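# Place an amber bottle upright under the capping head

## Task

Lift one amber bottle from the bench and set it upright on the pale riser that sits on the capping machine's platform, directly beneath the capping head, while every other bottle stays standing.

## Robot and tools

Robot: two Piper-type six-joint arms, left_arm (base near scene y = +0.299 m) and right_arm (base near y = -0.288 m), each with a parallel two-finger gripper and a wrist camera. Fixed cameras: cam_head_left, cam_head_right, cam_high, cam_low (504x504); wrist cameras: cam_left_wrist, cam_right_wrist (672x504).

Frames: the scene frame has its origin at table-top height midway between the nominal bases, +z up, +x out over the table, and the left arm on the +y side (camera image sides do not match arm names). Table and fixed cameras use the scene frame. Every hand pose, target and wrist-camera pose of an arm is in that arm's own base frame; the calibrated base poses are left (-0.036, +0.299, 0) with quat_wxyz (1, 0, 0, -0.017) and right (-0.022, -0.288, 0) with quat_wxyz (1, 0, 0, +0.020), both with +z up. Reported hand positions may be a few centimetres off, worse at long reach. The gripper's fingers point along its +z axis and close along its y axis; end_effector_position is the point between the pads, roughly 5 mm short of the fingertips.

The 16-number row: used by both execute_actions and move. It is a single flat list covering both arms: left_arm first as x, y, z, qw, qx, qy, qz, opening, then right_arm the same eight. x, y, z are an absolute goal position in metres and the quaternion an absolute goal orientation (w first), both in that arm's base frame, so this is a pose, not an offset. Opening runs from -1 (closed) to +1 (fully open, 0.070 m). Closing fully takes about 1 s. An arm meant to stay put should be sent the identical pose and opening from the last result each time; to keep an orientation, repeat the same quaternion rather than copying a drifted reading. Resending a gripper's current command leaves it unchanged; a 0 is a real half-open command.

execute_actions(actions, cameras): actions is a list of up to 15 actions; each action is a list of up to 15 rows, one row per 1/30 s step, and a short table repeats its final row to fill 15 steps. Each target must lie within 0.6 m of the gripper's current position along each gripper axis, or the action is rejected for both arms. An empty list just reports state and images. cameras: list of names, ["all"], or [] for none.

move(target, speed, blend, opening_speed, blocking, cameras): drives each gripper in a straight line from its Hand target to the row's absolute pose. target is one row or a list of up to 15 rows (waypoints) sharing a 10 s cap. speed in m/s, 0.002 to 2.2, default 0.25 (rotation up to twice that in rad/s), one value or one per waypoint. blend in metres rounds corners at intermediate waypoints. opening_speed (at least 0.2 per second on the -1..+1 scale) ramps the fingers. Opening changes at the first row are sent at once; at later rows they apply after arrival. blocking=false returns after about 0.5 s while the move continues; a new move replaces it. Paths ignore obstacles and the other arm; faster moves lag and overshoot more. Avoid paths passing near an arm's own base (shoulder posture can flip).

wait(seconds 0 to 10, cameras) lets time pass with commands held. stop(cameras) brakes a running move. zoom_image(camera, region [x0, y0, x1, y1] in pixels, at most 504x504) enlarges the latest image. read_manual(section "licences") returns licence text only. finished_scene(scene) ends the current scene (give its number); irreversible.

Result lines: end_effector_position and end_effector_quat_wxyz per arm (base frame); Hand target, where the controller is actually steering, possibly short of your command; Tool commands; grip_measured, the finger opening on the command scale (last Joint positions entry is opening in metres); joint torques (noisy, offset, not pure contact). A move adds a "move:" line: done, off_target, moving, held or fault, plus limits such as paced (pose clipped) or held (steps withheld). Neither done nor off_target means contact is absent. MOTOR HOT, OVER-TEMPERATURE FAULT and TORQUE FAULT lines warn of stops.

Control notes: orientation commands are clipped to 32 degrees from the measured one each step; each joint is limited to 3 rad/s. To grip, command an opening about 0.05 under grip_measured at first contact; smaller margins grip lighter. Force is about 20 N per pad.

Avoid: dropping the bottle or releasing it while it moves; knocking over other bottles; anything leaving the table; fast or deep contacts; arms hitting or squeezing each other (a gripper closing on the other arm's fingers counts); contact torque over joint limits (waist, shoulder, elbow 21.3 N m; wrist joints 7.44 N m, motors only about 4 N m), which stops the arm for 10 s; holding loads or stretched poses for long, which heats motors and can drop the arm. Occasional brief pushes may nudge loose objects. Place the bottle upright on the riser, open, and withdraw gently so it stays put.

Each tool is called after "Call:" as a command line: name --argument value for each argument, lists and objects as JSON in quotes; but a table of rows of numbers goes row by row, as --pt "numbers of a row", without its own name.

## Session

Call:
execute_actions --actions '[]'

Scene clock: 0.00 s.
left_arm: end_effector_position=(+0.4336, +0.1940, +0.3473) grip_measured=+0.99 end_effector_quat_wxyz=(+0.494, -0.546, +0.676, +0.006) | right_arm: end_effector_position=(+0.3812, -0.1393, +0.3621) grip_measured=+0.99 end_effector_quat_wxyz=(+0.529, -0.128, +0.826, -0.148)
Joint positions: left_arm=[0.247 1.614 -1.669 0.541 0.801 -1.302 0.07] | right_arm=[-0.57 1.312 -1.314 0.705 0.664 -1.207 0.07]
Joint torques (N m): no reading
Hand target: left_arm +0.4336, +0.1940, +0.3473; +0.494, -0.546, +0.676, +0.006 | right_arm +0.3812, -0.1393, +0.3621; +0.529, -0.128, +0.826, -0.148
Tool commands: left_gripper/opening=+1.0 right_gripper/opening=+1.0

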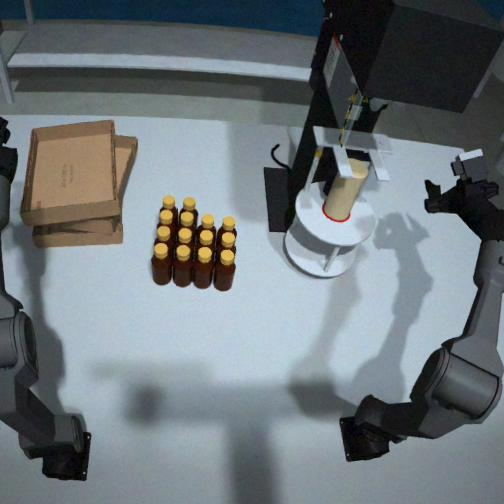

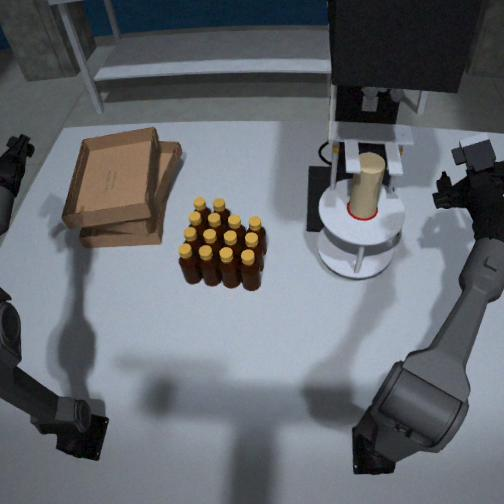

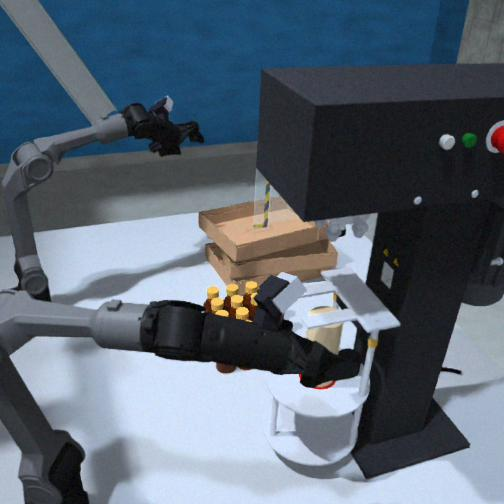

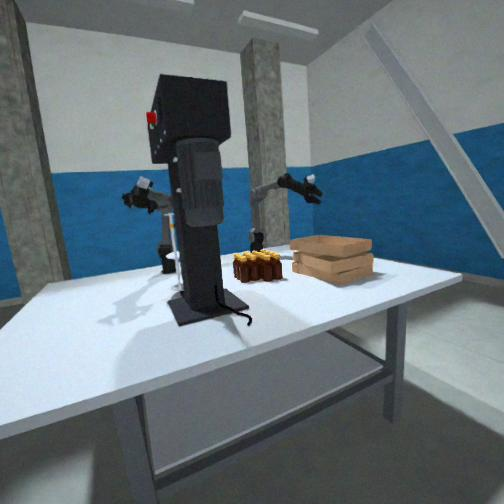

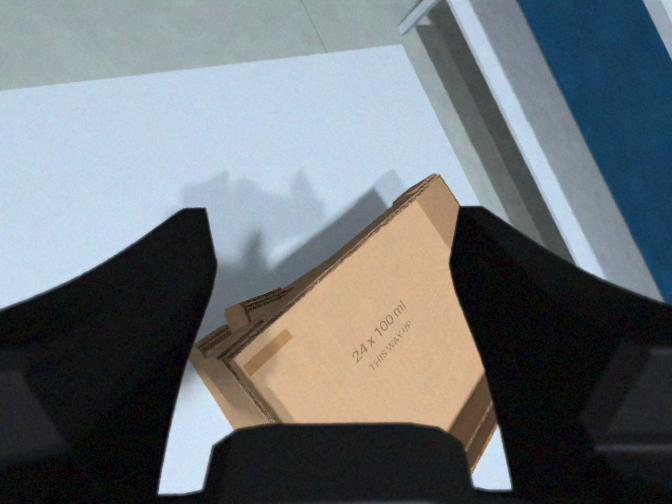

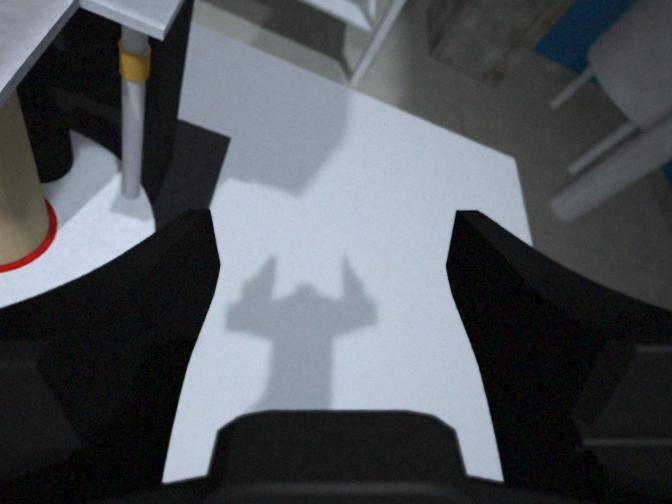

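Call:
move --pt "0.4336 0.194 0.3473 0.494 -0.546 0.676 0.006 1 0.30 -0.06 0.36 0.66 -0.05 0.75 0 1" --pt "0.4336 0.194 0.3473 0.494 -0.546 0.676 0.006 1 0.28 0.0 0.38 0.7071 0 0.7071 0 1" --cameras '["cam_high","cam_head_left","cam_right_wrist"]' --blend 0.03 --speed 0.25

Scene clock: 17.77 s.
left_arm: end_effector_position=(+0.4337, +0.1939, +0.3472) grip_measured=+0.99 end_effector_quat_wxyz=(+0.494, -0.546, +0.676, +0.006) | right_arm: end_effector_position=(+0.2802, -0.0004, +0.3792) grip_measured=+0.99 end_effector_quat_wxyz=(+0.712, -0.007, +0.702, +0.008)
Joint positions: left_arm=[0.247 1.614 -1.669 0.541 0.801 -1.301 0.07] | right_arm=[-0.088 0.707 -0.694 1.064 0.125 -1.058 0.07]
Joint torques (N m): left_arm=[0.42 -6.86 -8.15 0.12 -0.53 0.09] | right_arm=[0.79 0.53 -6.49 0.09 -0.84 -0.17]
Hand target: left_arm +0.4336, +0.1940, +0.3473; +0.494, -0.546, +0.676, +0.006 | right_arm +0.2801, -0.0004, +0.3799; +0.712, -0.008, +0.702, +0.007
Off the commanded pose: left_arm 0.000 m, 0 deg | right_arm 0.001 m, 1 deg.
move: done
Images, in order (width x height): cam_head_left 504x504, cam_high 504x504, cam_right_wrist 672x504.

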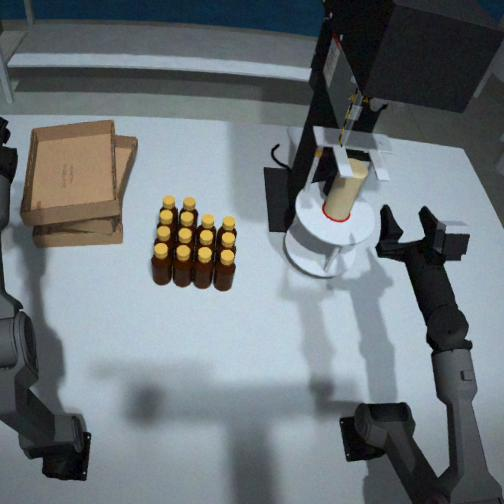

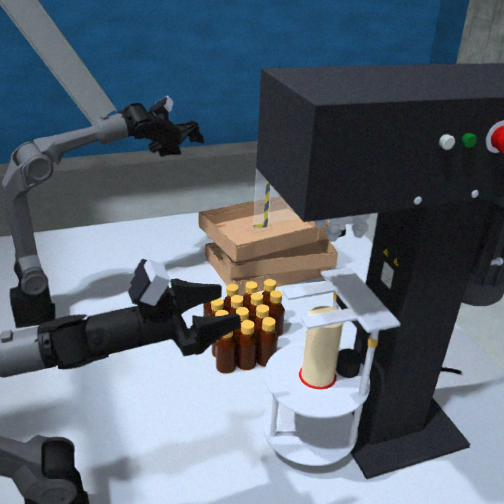

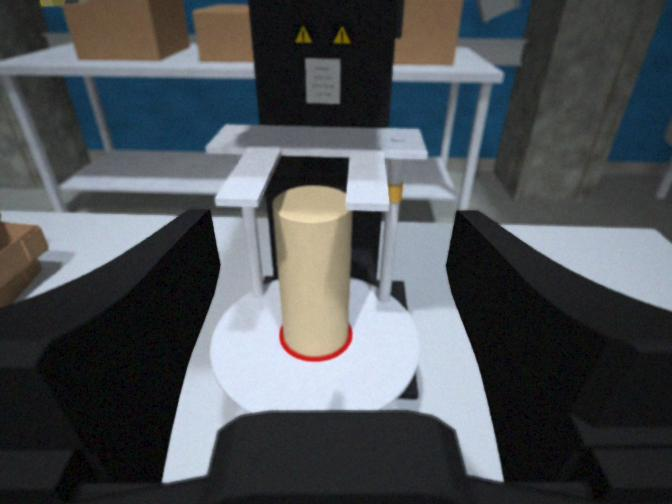

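Call:
move --target '[0.4336,0.194,0.3473,0.494,-0.546,0.676,0.006,1,0.262,0.16,0.2,0.5335,-0.3002,0.7619,0.2102,1]' --cameras '["cam_high","cam_head_left","cam_right_wrist"]' --speed 0.3

Scene clock: 33.83 s.
left_arm: end_effector_position=(+0.4337, +0.1939, +0.3472) grip_measured=+0.99 end_effector_quat_wxyz=(+0.494, -0.546, +0.676, +0.006) | right_arm: end_effector_position=(+0.2618, +0.1601, +0.1993) grip_measured=+0.99 end_effector_quat_wxyz=(+0.531, -0.301, +0.764, +0.211)
Joint positions: left_arm=[0.247 1.614 -1.669 0.541 0.801 -1.301 0.07] | right_arm=[0.159 1.015 -0.402 1.739 0.563 -1.998 0.07]
Joint torques (N m): left_arm=[0.42 -6.91 -8.04 0.2 -0.57 0.05] | right_arm=[0.41 -1.83 -5.75 0.35 0.16 0.03]
Hand target: left_arm +0.4336, +0.1940, +0.3473; +0.494, -0.546, +0.676, +0.006 | right_arm +0.2620, +0.1599, +0.2002; +0.532, -0.301, +0.763, +0.210
Off the commanded pose: left_arm 0.000 m, 0 deg | right_arm 0.001 m, 0 deg.
joint sent to its limit (right arm) — joint 4 (forearm roll), upper limit. The joint targets still meet the commanded pose.
move: done
Images, in order (width x height): cam_head_left 504x504, cam_high 504x504, cam_right_wrist 672x504.

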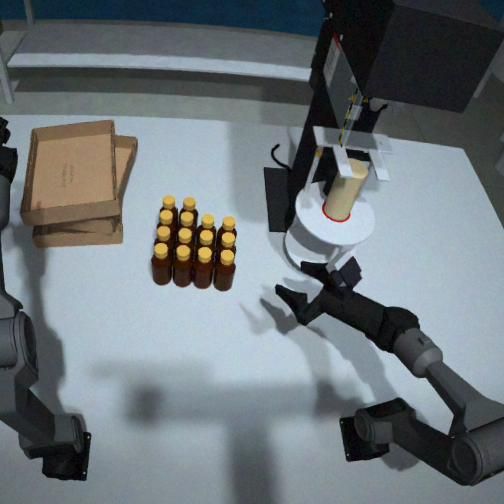

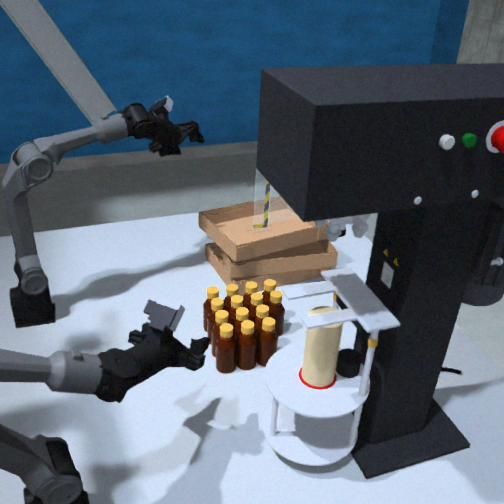

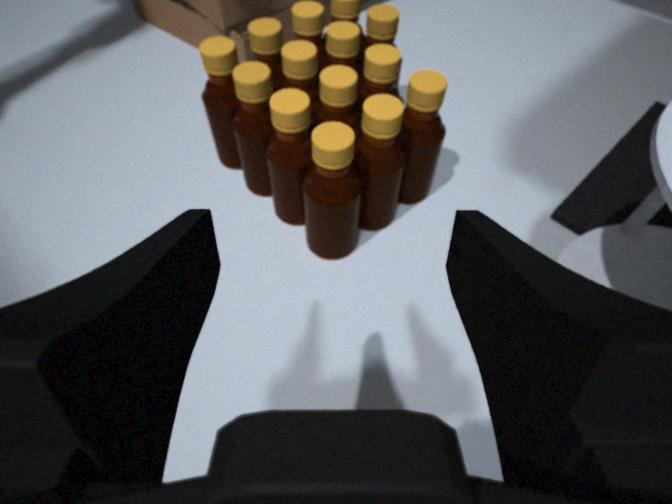

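Call:
move --pt "0.4336 0.194 0.3473 0.494 -0.546 0.676 0.006 1 0.28 0.175 0.12 0.5721 -0.2713 0.7456 0.2082 1" --pt "0.4336 0.194 0.3473 0.494 -0.546 0.676 0.006 1 0.297 0.2037 0.066 0.5721 -0.2713 0.7456 0.2082 1" --cameras '["cam_high","cam_head_left","cam_right_wrist"]' --blend 0.03 --speed 0.2

Scene clock: 48.43 s.
left_arm: end_effector_position=(+0.4337, +0.1939, +0.3472) grip_measured=+0.99 end_effector_quat_wxyz=(+0.494, -0.546, +0.676, +0.006) | right_arm: end_effector_position=(+0.2972, +0.2038, +0.0664) grip_measured=+0.99 end_effector_quat_wxyz=(+0.343, -0.360, +0.836, +0.234)
Joint positions: left_arm=[0.247 1.614 -1.669 0.541 0.801 -1.301 0.07] | right_arm=[0.292 1.622 -0.584 1.739 0.524 -2.088 0.07]
Joint torques (N m): left_arm=[0.36 -6.9 -8.02 0.24 -0.59 0.01] | right_arm=[0.68 -4.57 -3.28 0.18 0.32 -0.11]
Hand target: left_arm +0.4336, +0.1940, +0.3473; +0.494, -0.546, +0.676, +0.006 | right_arm +0.2971, +0.2036, +0.0664; +0.343, -0.360, +0.836, +0.233
Off the commanded pose: left_arm 0.000 m, 0 deg | right_arm 0.000 m, 30 deg.
joint sent to its limit (right arm) — joint 4 (forearm roll), upper limit; joint 6 (wrist roll), lower limit. The joint targets are off in orientation, not in position.
move: off_target (right_arm)
Images, in order (width x height): cam_head_left 504x504, cam_high 504x504, cam_right_wrist 672x504.

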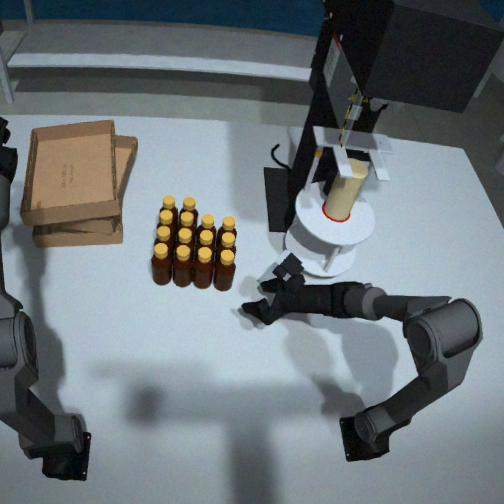

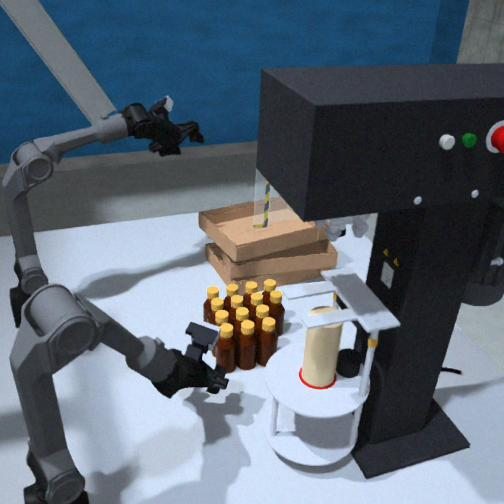

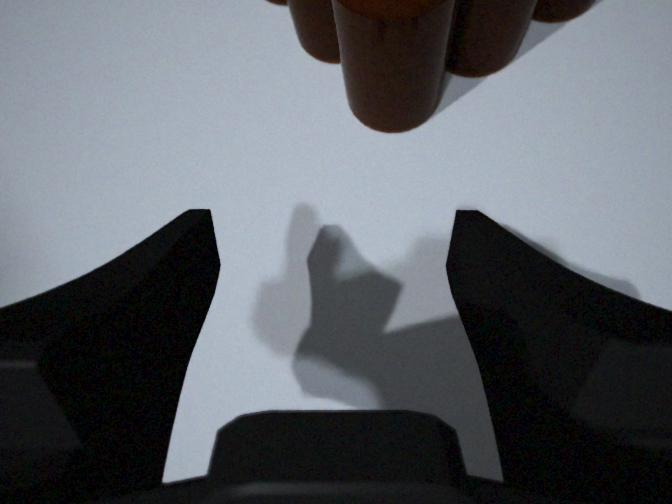

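Call:
move --pt "0.4336 0.194 0.3473 0.494 -0.546 0.676 0.006 1 0.27 0.126 0.2 0.1274 -0.2145 0.9679 0.0282 1" --pt "0.4336 0.194 0.3473 0.494 -0.546 0.676 0.006 1 0.27 0.126 0.2 0.1274 -0.2145 0.9679 0.0282 1" --cameras '[]' --speed 0.3

Call:
move --target '[0.4336,0.194,0.3473,0.494,-0.546,0.676,0.006,1,0.27,0.126,0.13,0.5944,-0.1717,0.7746,0.1317,1]' --cameras '["cam_right_wrist"]' --speed 0.3

Scene clock: 78.20 s.
left_arm: end_effector_position=(+0.4337, +0.1939, +0.3472) grip_measured=+0.99 end_effector_quat_wxyz=(+0.494, -0.546, +0.676, +0.006) | right_arm: end_effector_position=(+0.2699, +0.1265, +0.1993) grip_measured=+0.99 end_effector_quat_wxyz=(+0.134, -0.215, +0.967, +0.030)
Joint positions: left_arm=[0.247 1.614 -1.669 0.541 0.801 -1.301 0.07] | right_arm=[0.438 1.387 -1.232 0 1.228 0.001 0.07]
Joint torques (N m): left_arm=[0.16 -6.83 -7.72 0.28 -0.58 -0.03] | right_arm=[-0.37 -3.6 -4.84 -0.03 -0.56 -0.12]
Hand target: left_arm +0.4336, +0.1940, +0.3473; +0.494, -0.546, +0.676, +0.006 | right_arm +0.2700, +0.1260, +0.1997; +0.135, -0.214, +0.967, +0.030
Off the commanded pose: left_arm 0.000 m, 0 deg | right_arm 0.001 m, 1 deg.
joint sent to its limit (right arm) — joint 5 (wrist pitch), upper limit. The joint targets still meet the commanded pose.
move: done
No camera images: "cameras" was empty.

Scene clock: 80.63 s.
left_arm: end_effector_position=(+0.4337, +0.1939, +0.3472) grip_measured=+0.99 end_effector_quat_wxyz=(+0.494, -0.546, +0.676, +0.006) | right_arm: end_effector_position=(+0.2703, +0.1258, +0.1302) grip_measured=+0.99 end_effector_quat_wxyz=(+0.595, -0.171, +0.774, +0.132)
Joint positions: left_arm=[0.247 1.614 -1.669 0.541 0.801 -1.301 0.07] | right_arm=[0.437 1.282 -0.067 0.002 -0.867 -0.001 0.07]
Joint torques (N m): left_arm=[0.17 -6.95 -7.75 0.27 -0.61 -0.06] | right_arm=[0.84 -1.44 -3.01 0 -0.99 -0.29]
Hand target: left_arm +0.4336, +0.1940, +0.3473; +0.494, -0.546, +0.676, +0.006 | right_arm +0.2700, +0.1260, +0.1300; +0.594, -0.172, +0.775, +0.132
Off the commanded pose: left_arm 0.000 m, 0 deg | right_arm 0.000 m, 0 deg.
move: done
Images, in order (width x height): cam_right_wrist 672x504.

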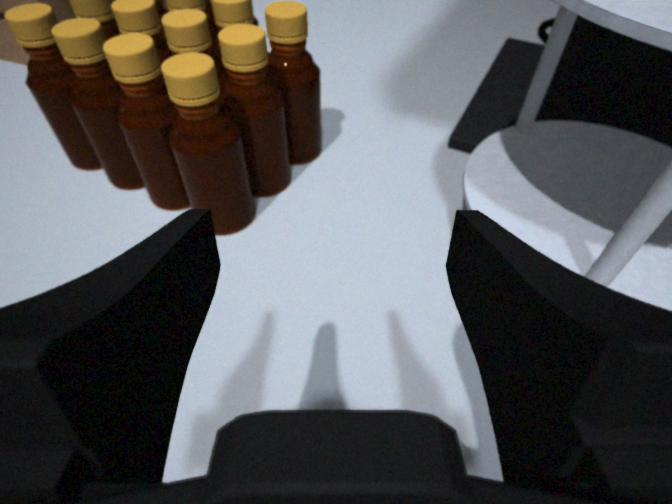

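Call:
move --pt "0.4336 0.194 0.3473 0.494 -0.546 0.676 0.006 1 0.28 0.183 0.10 0.5721 -0.2713 0.7456 0.2082 1" --pt "0.4336 0.194 0.3473 0.494 -0.546 0.676 0.006 1 0.291 0.194 0.066 0.5721 -0.2713 0.7456 0.2082 1" --cameras '["cam_right_wrist"]' --speed 0.2 --blend 0.02

Scene clock: 92.97 s.
left_arm: end_effector_position=(+0.4337, +0.1939, +0.3472) grip_measured=+0.99 end_effector_quat_wxyz=(+0.494, -0.546, +0.676, +0.006) | right_arm: end_effector_position=(+0.2915, +0.1940, +0.0660) grip_measured=+0.99 end_effector_quat_wxyz=(+0.550, -0.277, +0.762, +0.201)
Joint positions: left_arm=[0.247 1.614 -1.669 0.541 0.801 -1.301 0.07] | right_arm=[0.42 1.835 -0.217 -0.284 -1.212 0.014 0.07]
Joint torques (N m): left_arm=[-0.07 -6.75 -7.65 0.21 -0.6 -0.07] | right_arm=[0.72 -4.3 -1.18 -0.05 -1.03 -0.08]
Hand target: left_arm +0.4336, +0.1940, +0.3473; +0.494, -0.546, +0.676, +0.006 | right_arm +0.2911, +0.1941, +0.0664; +0.550, -0.278, +0.761, +0.201
Off the commanded pose: left_arm 0.000 m, 0 deg | right_arm 0.001 m, 3 deg.
joint read past its limit (right arm) — joint 5 (wrist pitch), lower limit.
joint sent to its limit (right arm) — joint 5 (wrist pitch), lower limit. The joint targets are off in orientation, not in position.
move: off_target (right_arm); blend cut to 0.0187 m at target 1
Images, in order (width x height): cam_right_wrist 672x504.

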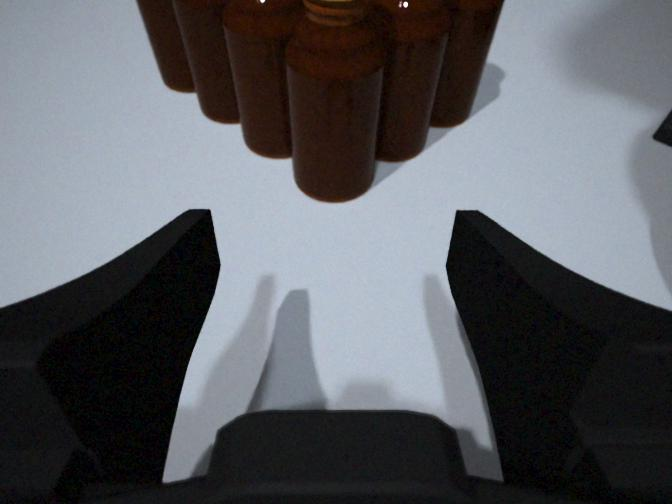

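Call:
move --target '[0.4336,0.194,0.3473,0.494,-0.546,0.676,0.006,1,0.3574,0.2493,0.066,0.5721,-0.2713,0.7456,0.2082,1]' --cameras '["cam_right_wrist"]' --speed 0.1

Scene clock: 100.17 s.
left_arm: end_effector_position=(+0.4337, +0.1939, +0.3472) grip_measured=+0.99 end_effector_quat_wxyz=(+0.494, -0.546, +0.676, +0.006) | right_arm: end_effector_position=(+0.3576, +0.2494, +0.0659) grip_measured=+0.99 end_effector_quat_wxyz=(+0.572, -0.271, +0.746, +0.208)
Joint positions: left_arm=[0.247 1.614 -1.669 0.541 0.801 -1.301 0.07] | right_arm=[0.524 1.994 -0.54 -0.188 -1.109 0.039 0.07]
Joint torques (N m): left_arm=[0.19 -6.88 -7.67 0.23 -0.65 -0.09] | right_arm=[0.7 -5.4 -1.62 -0.14 -1.24 -0.04]
Hand target: left_arm +0.4336, +0.1940, +0.3473; +0.494, -0.546, +0.676, +0.006 | right_arm +0.3574, +0.2493, +0.0660; +0.572, -0.271, +0.746, +0.208
Off the commanded pose: left_arm 0.000 m, 0 deg | right_arm 0.000 m, 0 deg.
move: done
Images, in order (width x height): cam_right_wrist 672x504.

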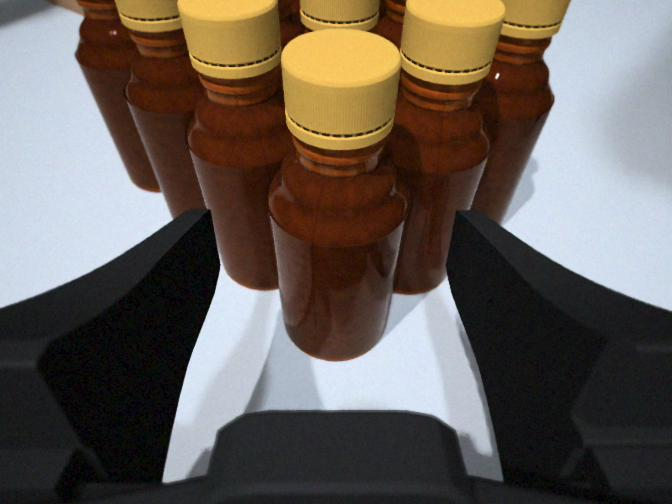

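Call:
move --target '[0.4336,0.194,0.3473,0.494,-0.546,0.676,0.006,1,0.3712,0.2609,0.066,0.5721,-0.2713,0.7456,0.2082,1]' --cameras '["cam_right_wrist"]' --speed 0.06

Call:
move --target '[0.4336,0.194,0.3473,0.494,-0.546,0.676,0.006,1,0.3712,0.2609,0.066,0.5721,-0.2713,0.7456,0.2082,0.22]' --cameras '["cam_right_wrist","cam_high"]' --opening_speed 0.6

Scene clock: 107.37 s.
left_arm: end_effector_position=(+0.4337, +0.1939, +0.3472) grip_measured=+0.99 end_effector_quat_wxyz=(+0.494, -0.546, +0.676, +0.006) | right_arm: end_effector_position=(+0.3716, +0.2609, +0.0662) grip_measured=+0.99 end_effector_quat_wxyz=(+0.572, -0.271, +0.745, +0.208)
Joint positions: left_arm=[0.247 1.614 -1.669 0.541 0.801 -1.301 0.07] | right_arm=[0.536 2.019 -0.614 -0.179 -1.06 0.045 0.07]
Joint torques (N m): left_arm=[0.03 -6.76 -7.62 0.2 -0.66 -0.07] | right_arm=[1.07 -4.48 -1.89 0.07 -1.31 0]
Hand target: left_arm +0.4336, +0.1940, +0.3473; +0.494, -0.546, +0.676, +0.006 | right_arm +0.3712, +0.2609, +0.0660; +0.572, -0.271, +0.746, +0.208
Off the commanded pose: left_arm 0.000 m, 0 deg | right_arm 0.000 m, 0 deg.
move: done
Images, in order (width x height): cam_right_wrist 672x504.

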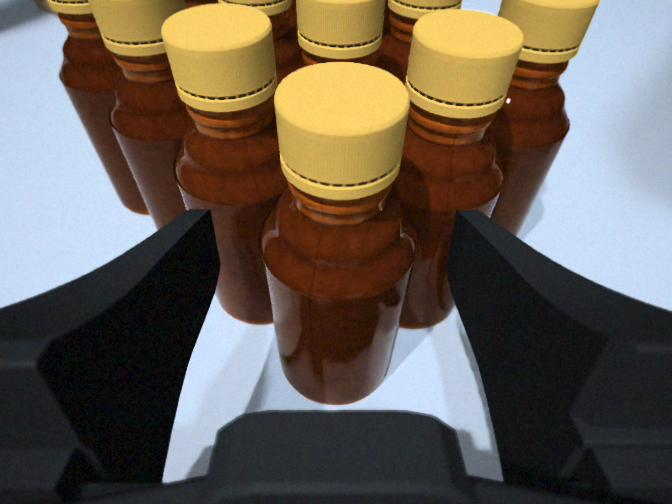

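Scene clock: 108.87 s.
left_arm: end_effector_position=(+0.4337, +0.1939, +0.3472) grip_measured=+0.99 end_effector_quat_wxyz=(+0.494, -0.546, +0.676, +0.006) | right_arm: end_effector_position=(+0.3714, +0.2608, +0.0662) grip_measured=+0.29 end_effector_quat_wxyz=(+0.572, -0.271, +0.745, +0.208)
Joint positions: left_arm=[0.247 1.614 -1.669 0.541 0.801 -1.301 0.07] | right_arm=[0.536 2.019 -0.613 -0.179 -1.061 0.046 0.045]
Joint torques (N m): left_arm=[-0.02 -6.77 -7.63 0.19 -0.68 -0.07] | right_arm=[0.68 -4.91 -2.4 -0.42 -1.02 -0.03]
Hand target: left_arm +0.4336, +0.1940, +0.3473; +0.494, -0.546, +0.676, +0.006 | right_arm +0.3712, +0.2609, +0.0660; +0.572, -0.271, +0.746, +0.208
Off the commanded pose: left_arm 0.000 m, 0 deg | right_arm 0.000 m, 0 deg.
move: done
Images, in order (width x height): cam_high 504x504, cam_right_wrist 672x504.

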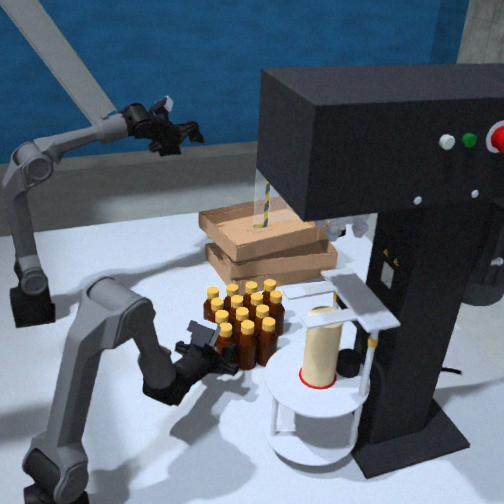

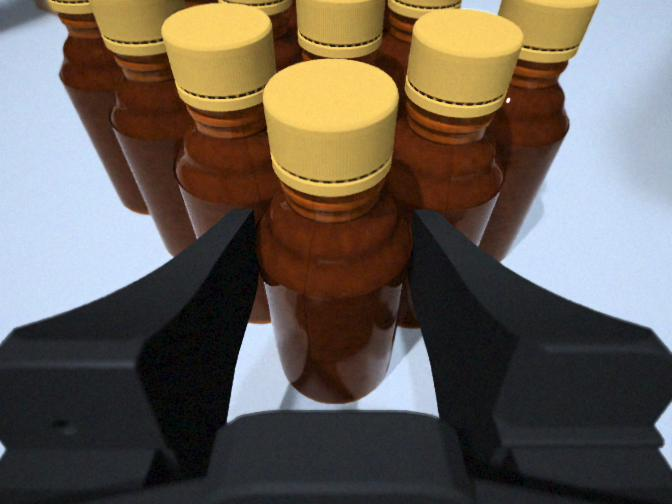

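Call:
move --pt "0.4336 0.194 0.3473 0.494 -0.546 0.676 0.006 1 0.37 0.2562 0.072 0.5675 -0.2549 0.7513 0.2206 0.22" --pt "0.4336 0.194 0.3473 0.494 -0.546 0.676 0.006 1 0.36 0.2482 0.24 0.5675 -0.2549 0.7513 0.2206 0.22" --cameras '["all"]' --speed '[0.04,0.12]'

Scene clock: 136.27 s.
left_arm: end_effector_position=(+0.4337, +0.1939, +0.3472) grip_measured=+0.99 end_effector_quat_wxyz=(+0.494, -0.546, +0.676, +0.006) | right_arm: end_effector_position=(+0.3597, +0.2482, +0.2400) grip_measured=+0.29 end_effector_quat_wxyz=(+0.567, -0.255, +0.751, +0.221)
Joint positions: left_arm=[0.247 1.614 -1.669 0.541 0.801 -1.301 0.07] | right_arm=[0.514 1.43 -0.8 -0.582 -0.327 0.553 0.045]
Joint torques (N m): left_arm=[-0.05 -6.79 -7.33 0.17 -0.73 -0.06] | right_arm=[-0.48 -4.03 -7 0.24 -1.52 -0.22]
Hand target: left_arm +0.4336, +0.1940, +0.3473; +0.494, -0.546, +0.676, +0.006 | right_arm +0.3600, +0.2482, +0.2400; +0.567, -0.255, +0.751, +0.221
Off the commanded pose: left_arm 0.000 m, 0 deg | right_arm 0.000 m, 0 deg.
move: done

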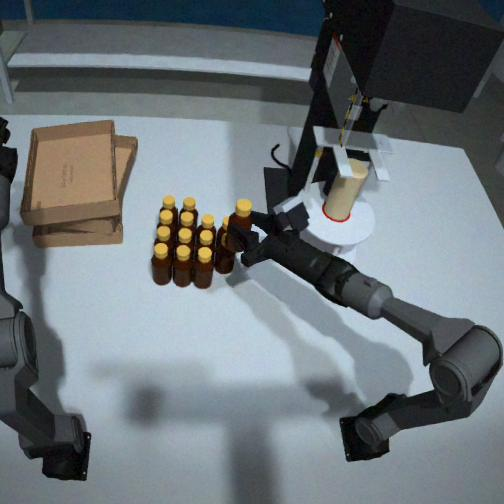

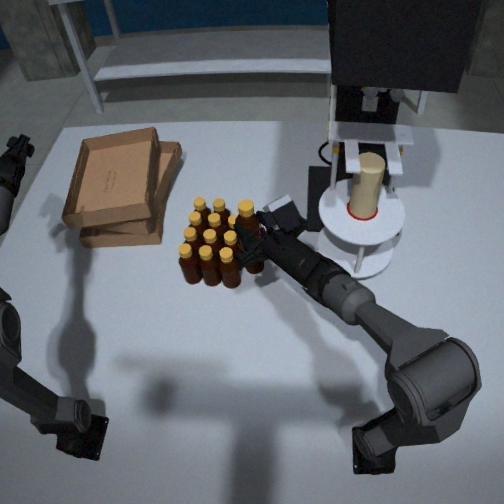

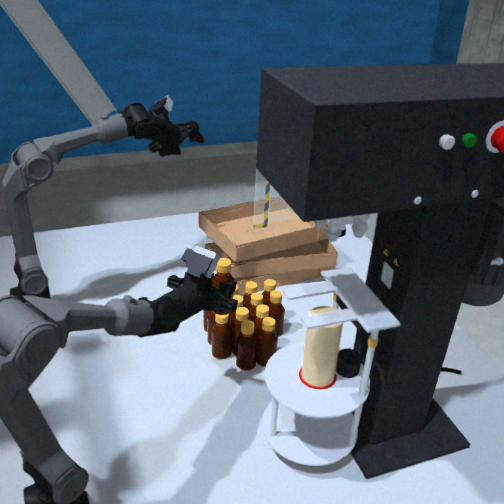

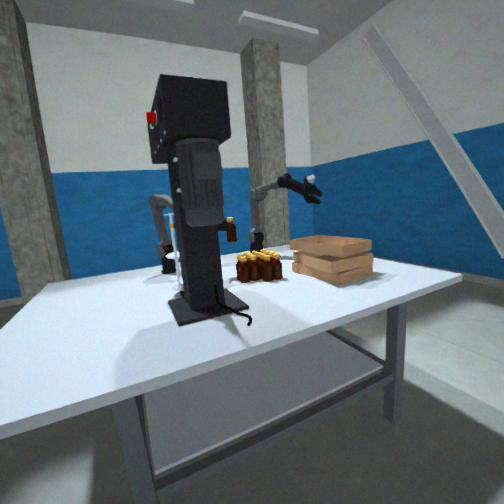

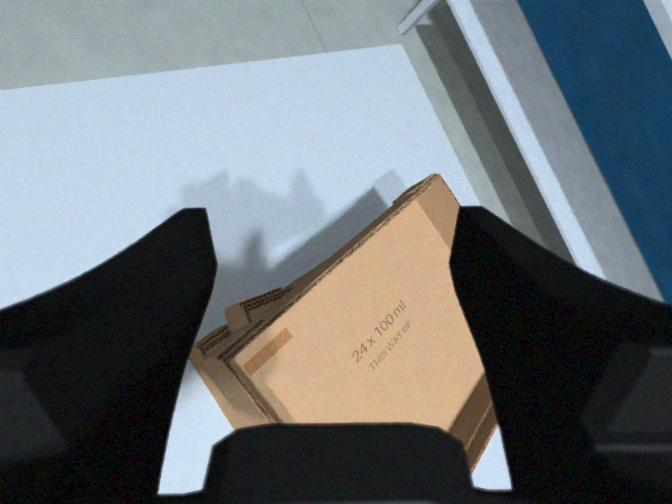

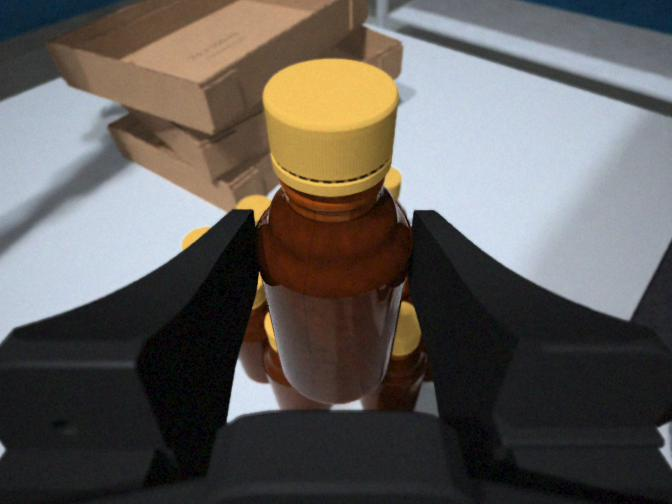

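Call:
move --pt "0.4336 0.194 0.3473 0.494 -0.546 0.676 0.006 1 0.29 0.15 0.36 0.5972 -0.1207 0.7842 0.1188 0.22" --pt "0.4336 0.194 0.3473 0.494 -0.546 0.676 0.006 1 0.295 0.0231 0.39 0.6088 0.0242 0.793 0.008 0.22" --cameras '["all"]' --blend 0.04 --speed 0.2

Scene clock: 148.70 s.
left_arm: end_effector_position=(+0.4337, +0.1939, +0.3472) grip_measured=+0.99 end_effector_quat_wxyz=(+0.494, -0.546, +0.676, +0.006) | right_arm: end_effector_position=(+0.2950, +0.0229, +0.3894) grip_measured=+0.29 end_effector_quat_wxyz=(+0.608, +0.024, +0.794, +0.008)
Joint positions: left_arm=[0.247 1.614 -1.669 0.541 0.801 -1.301 0.07] | right_arm=[0.32 0.872 -1.034 -0.591 0.613 0.637 0.045]
Joint torques (N m): left_arm=[-0.12 -6.53 -7.11 0.13 -0.74 -0.07] | right_arm=[0.61 -1.13 -6.4 -0.58 -1.65 -0.04]
Hand target: left_arm +0.4336, +0.1940, +0.3473; +0.494, -0.546, +0.676, +0.006 | right_arm +0.2950, +0.0231, +0.3900; +0.609, +0.024, +0.793, +0.008
Off the commanded pose: left_arm 0.000 m, 0 deg | right_arm 0.001 m, 0 deg.
move: done

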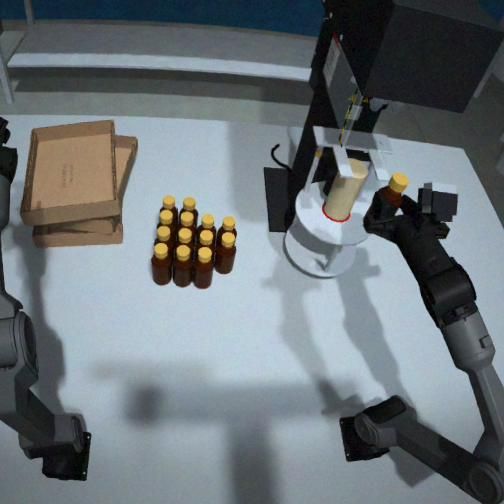

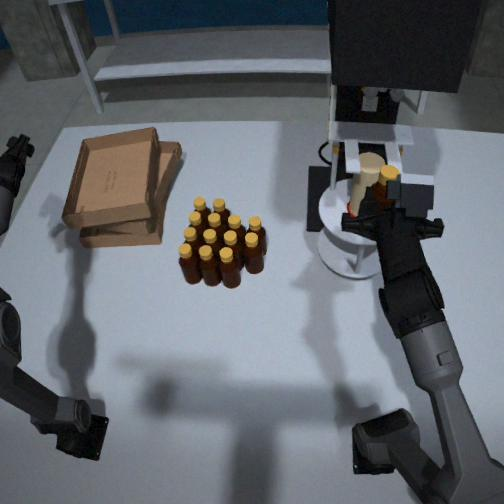

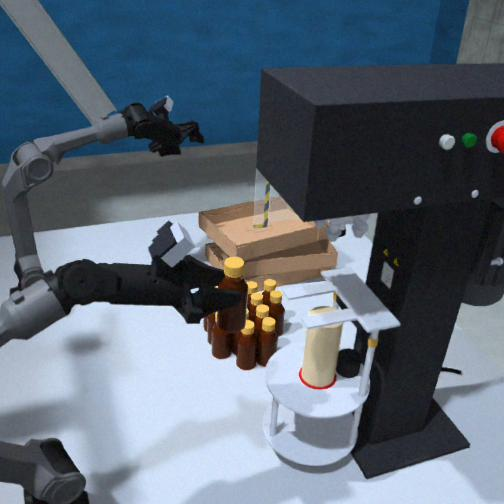

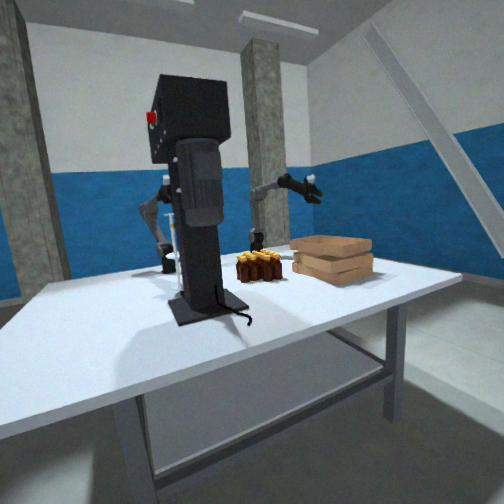

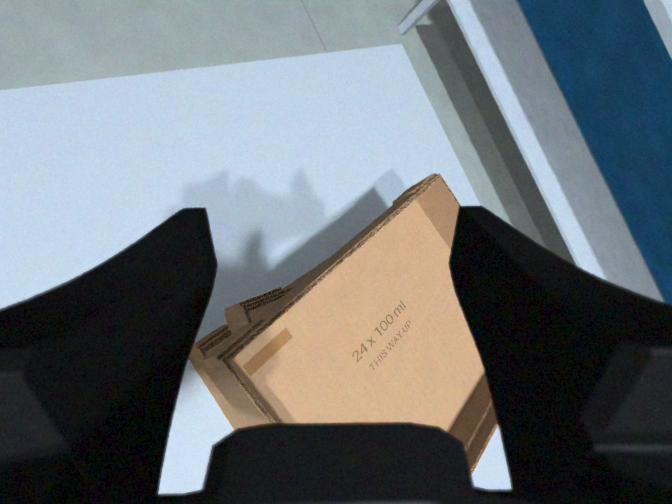

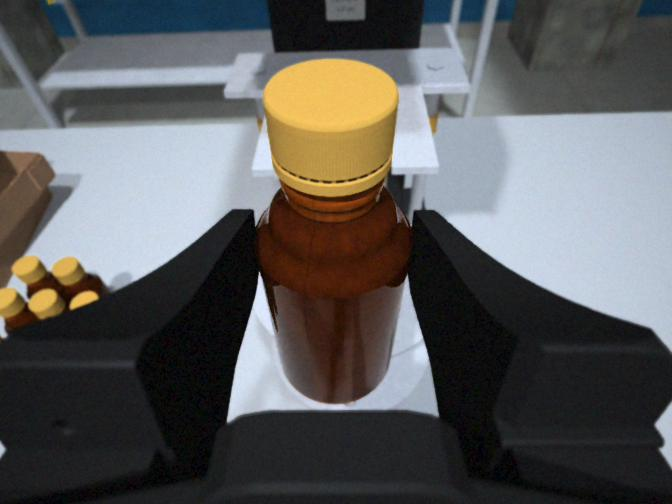

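Call:
move --pt "0.4336 0.194 0.3473 0.494 -0.546 0.676 0.006 1 0.30 0.0178 0.382 0.6088 0.0242 0.793 0.008 0.22" --pt "0.4336 0.194 0.3473 0.494 -0.546 0.676 0.006 1 0.35 0.0170 0.382 0.6088 0.0242 0.793 0.008 0.22" --cameras '["all"]' --speed 0.08

Call:
zoom_image --camera "cam_high" --region '[200, 200, 400, 400]'

Call:
zoom_image --camera "cam_right_wrist" --region '[180, 40, 500, 440]'

Scene clock: 172.93 s.
left_arm: end_effector_position=(+0.4337, +0.1939, +0.3472) grip_measured=+0.99 end_effector_quat_wxyz=(+0.494, -0.546, +0.676, +0.006) | right_arm: end_effector_position=(+0.3506, +0.0171, +0.3817) grip_measured=+0.29 end_effector_quat_wxyz=(+0.609, +0.024, +0.793, +0.008)
Joint positions: left_arm=[0.247 1.614 -1.669 0.541 0.801 -1.301 0.07] | right_arm=[0.152 1.046 -1.082 -0.409 0.42 0.464 0.045]
Joint torques (N m): left_arm=[-0.19 -6.62 -7.15 0.15 -0.75 -0.06] | right_arm=[-0.36 -2.73 -6.51 -0.38 -1.46 -0.13]
Hand target: left_arm +0.4336, +0.1940, +0.3473; +0.494, -0.546, +0.676, +0.006 | right_arm +0.3500, +0.0170, +0.3820; +0.609, +0.024, +0.793, +0.008
Off the commanded pose: left_arm 0.000 m, 0 deg | right_arm 0.001 m, 0 deg.
move: done

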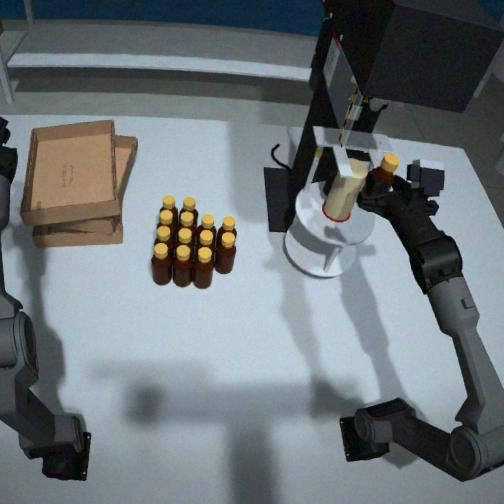

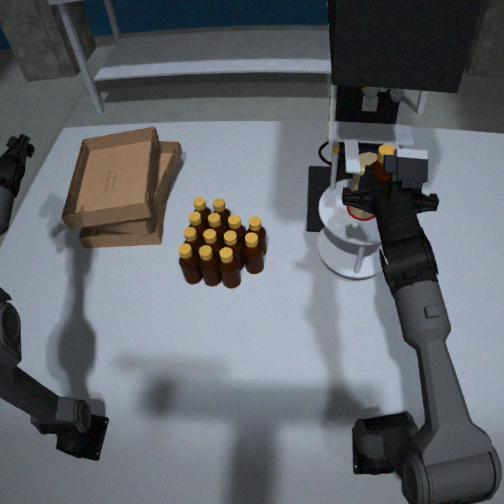

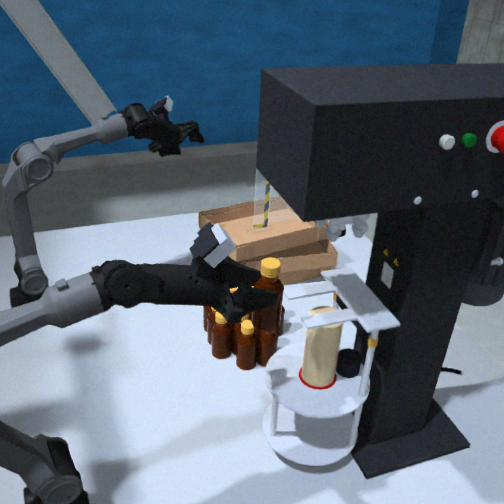

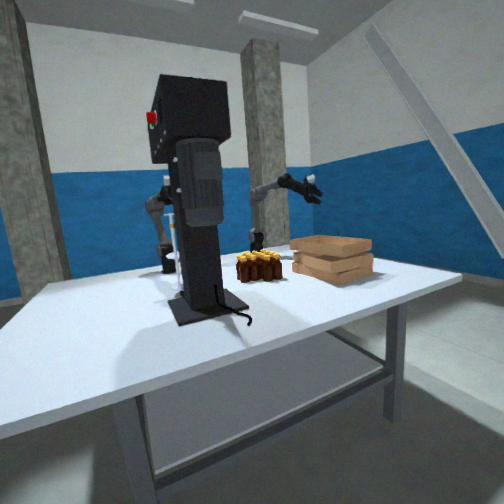

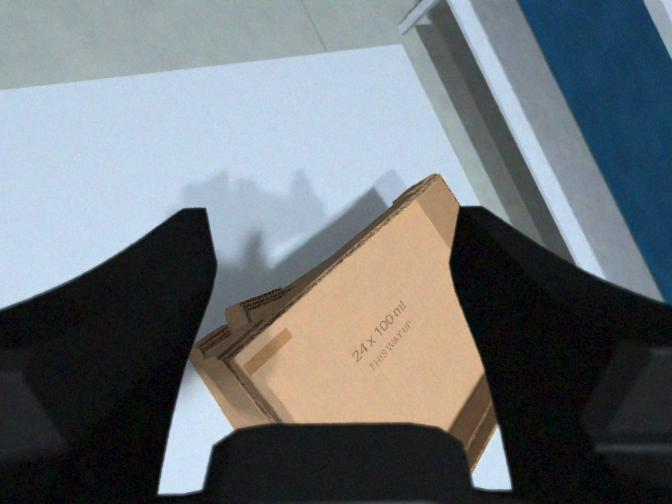

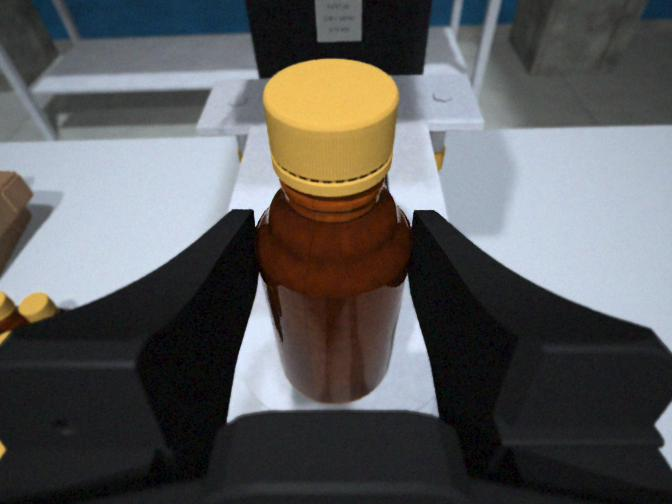

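Scaled by 2.520.

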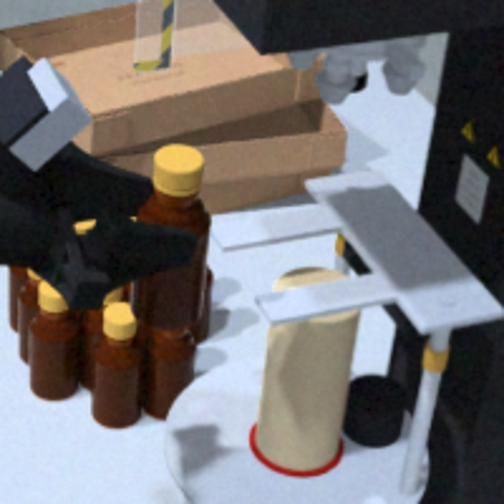

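Scaled by 1.260.

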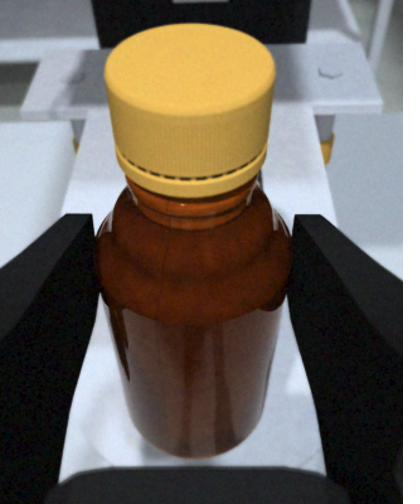

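Call:
move --target '[0.4336,0.194,0.3473,0.494,-0.546,0.676,0.006,1,0.39,0.0159,0.382,0.6088,0.0242,0.793,0.008,0.22]' --cameras '["cam_high","cam_right_wrist"]' --speed 0.06

Call:
zoom_image --camera "cam_high" --region '[240, 220, 380, 360]'

Call:
zoom_image --camera "cam_right_wrist" --region '[190, 200, 490, 440]'

Scene clock: 184.50 s.
left_arm: end_effector_position=(+0.4337, +0.1939, +0.3472) grip_measured=+0.99 end_effector_quat_wxyz=(+0.494, -0.546, +0.676, +0.006) | right_arm: end_effector_position=(+0.3905, +0.0162, +0.3818) grip_measured=+0.29 end_effector_quat_wxyz=(+0.609, +0.024, +0.793, +0.008)
Joint positions: left_arm=[0.247 1.614 -1.669 0.541 0.801 -1.301 0.07] | right_arm=[0.112 1.183 -1.169 -0.36 0.359 0.416 0.045]
Joint torques (N m): left_arm=[-0.17 -6.65 -6.96 0.11 -0.76 -0.06] | right_arm=[-0.13 -3.96 -6.6 -0.27 -1.51 -0.15]
Hand target: left_arm +0.4336, +0.1940, +0.3473; +0.494, -0.546, +0.676, +0.006 | right_arm +0.3900, +0.0159, +0.3820; +0.609, +0.024, +0.793, +0.008
Off the commanded pose: left_arm 0.000 m, 0 deg | right_arm 0.001 m, 0 deg.
move: done
Images, in order (width x height): cam_high 504x504, cam_right_wrist 672x504.

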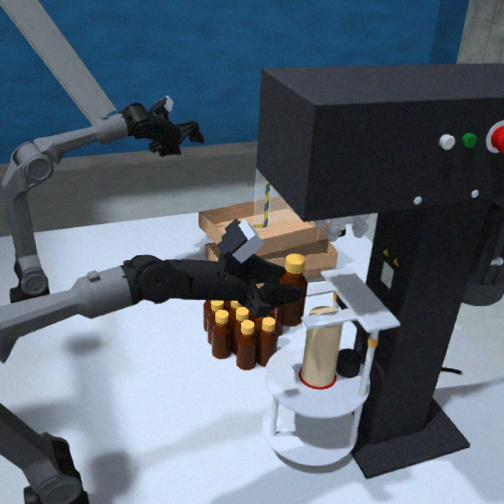

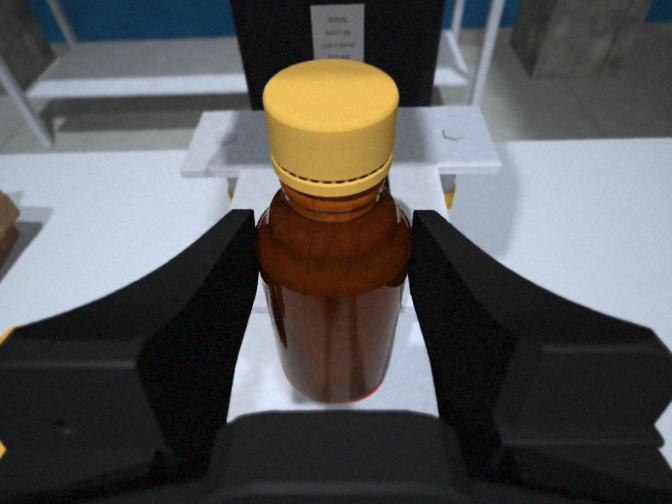

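Scaled by 3.600.

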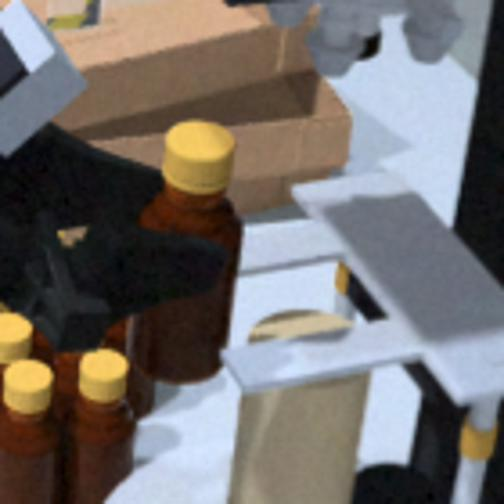

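Scaled by 1.680.

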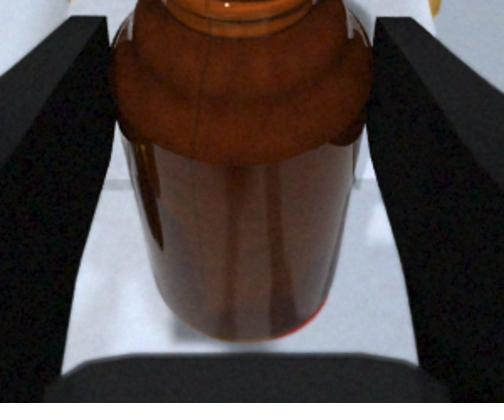

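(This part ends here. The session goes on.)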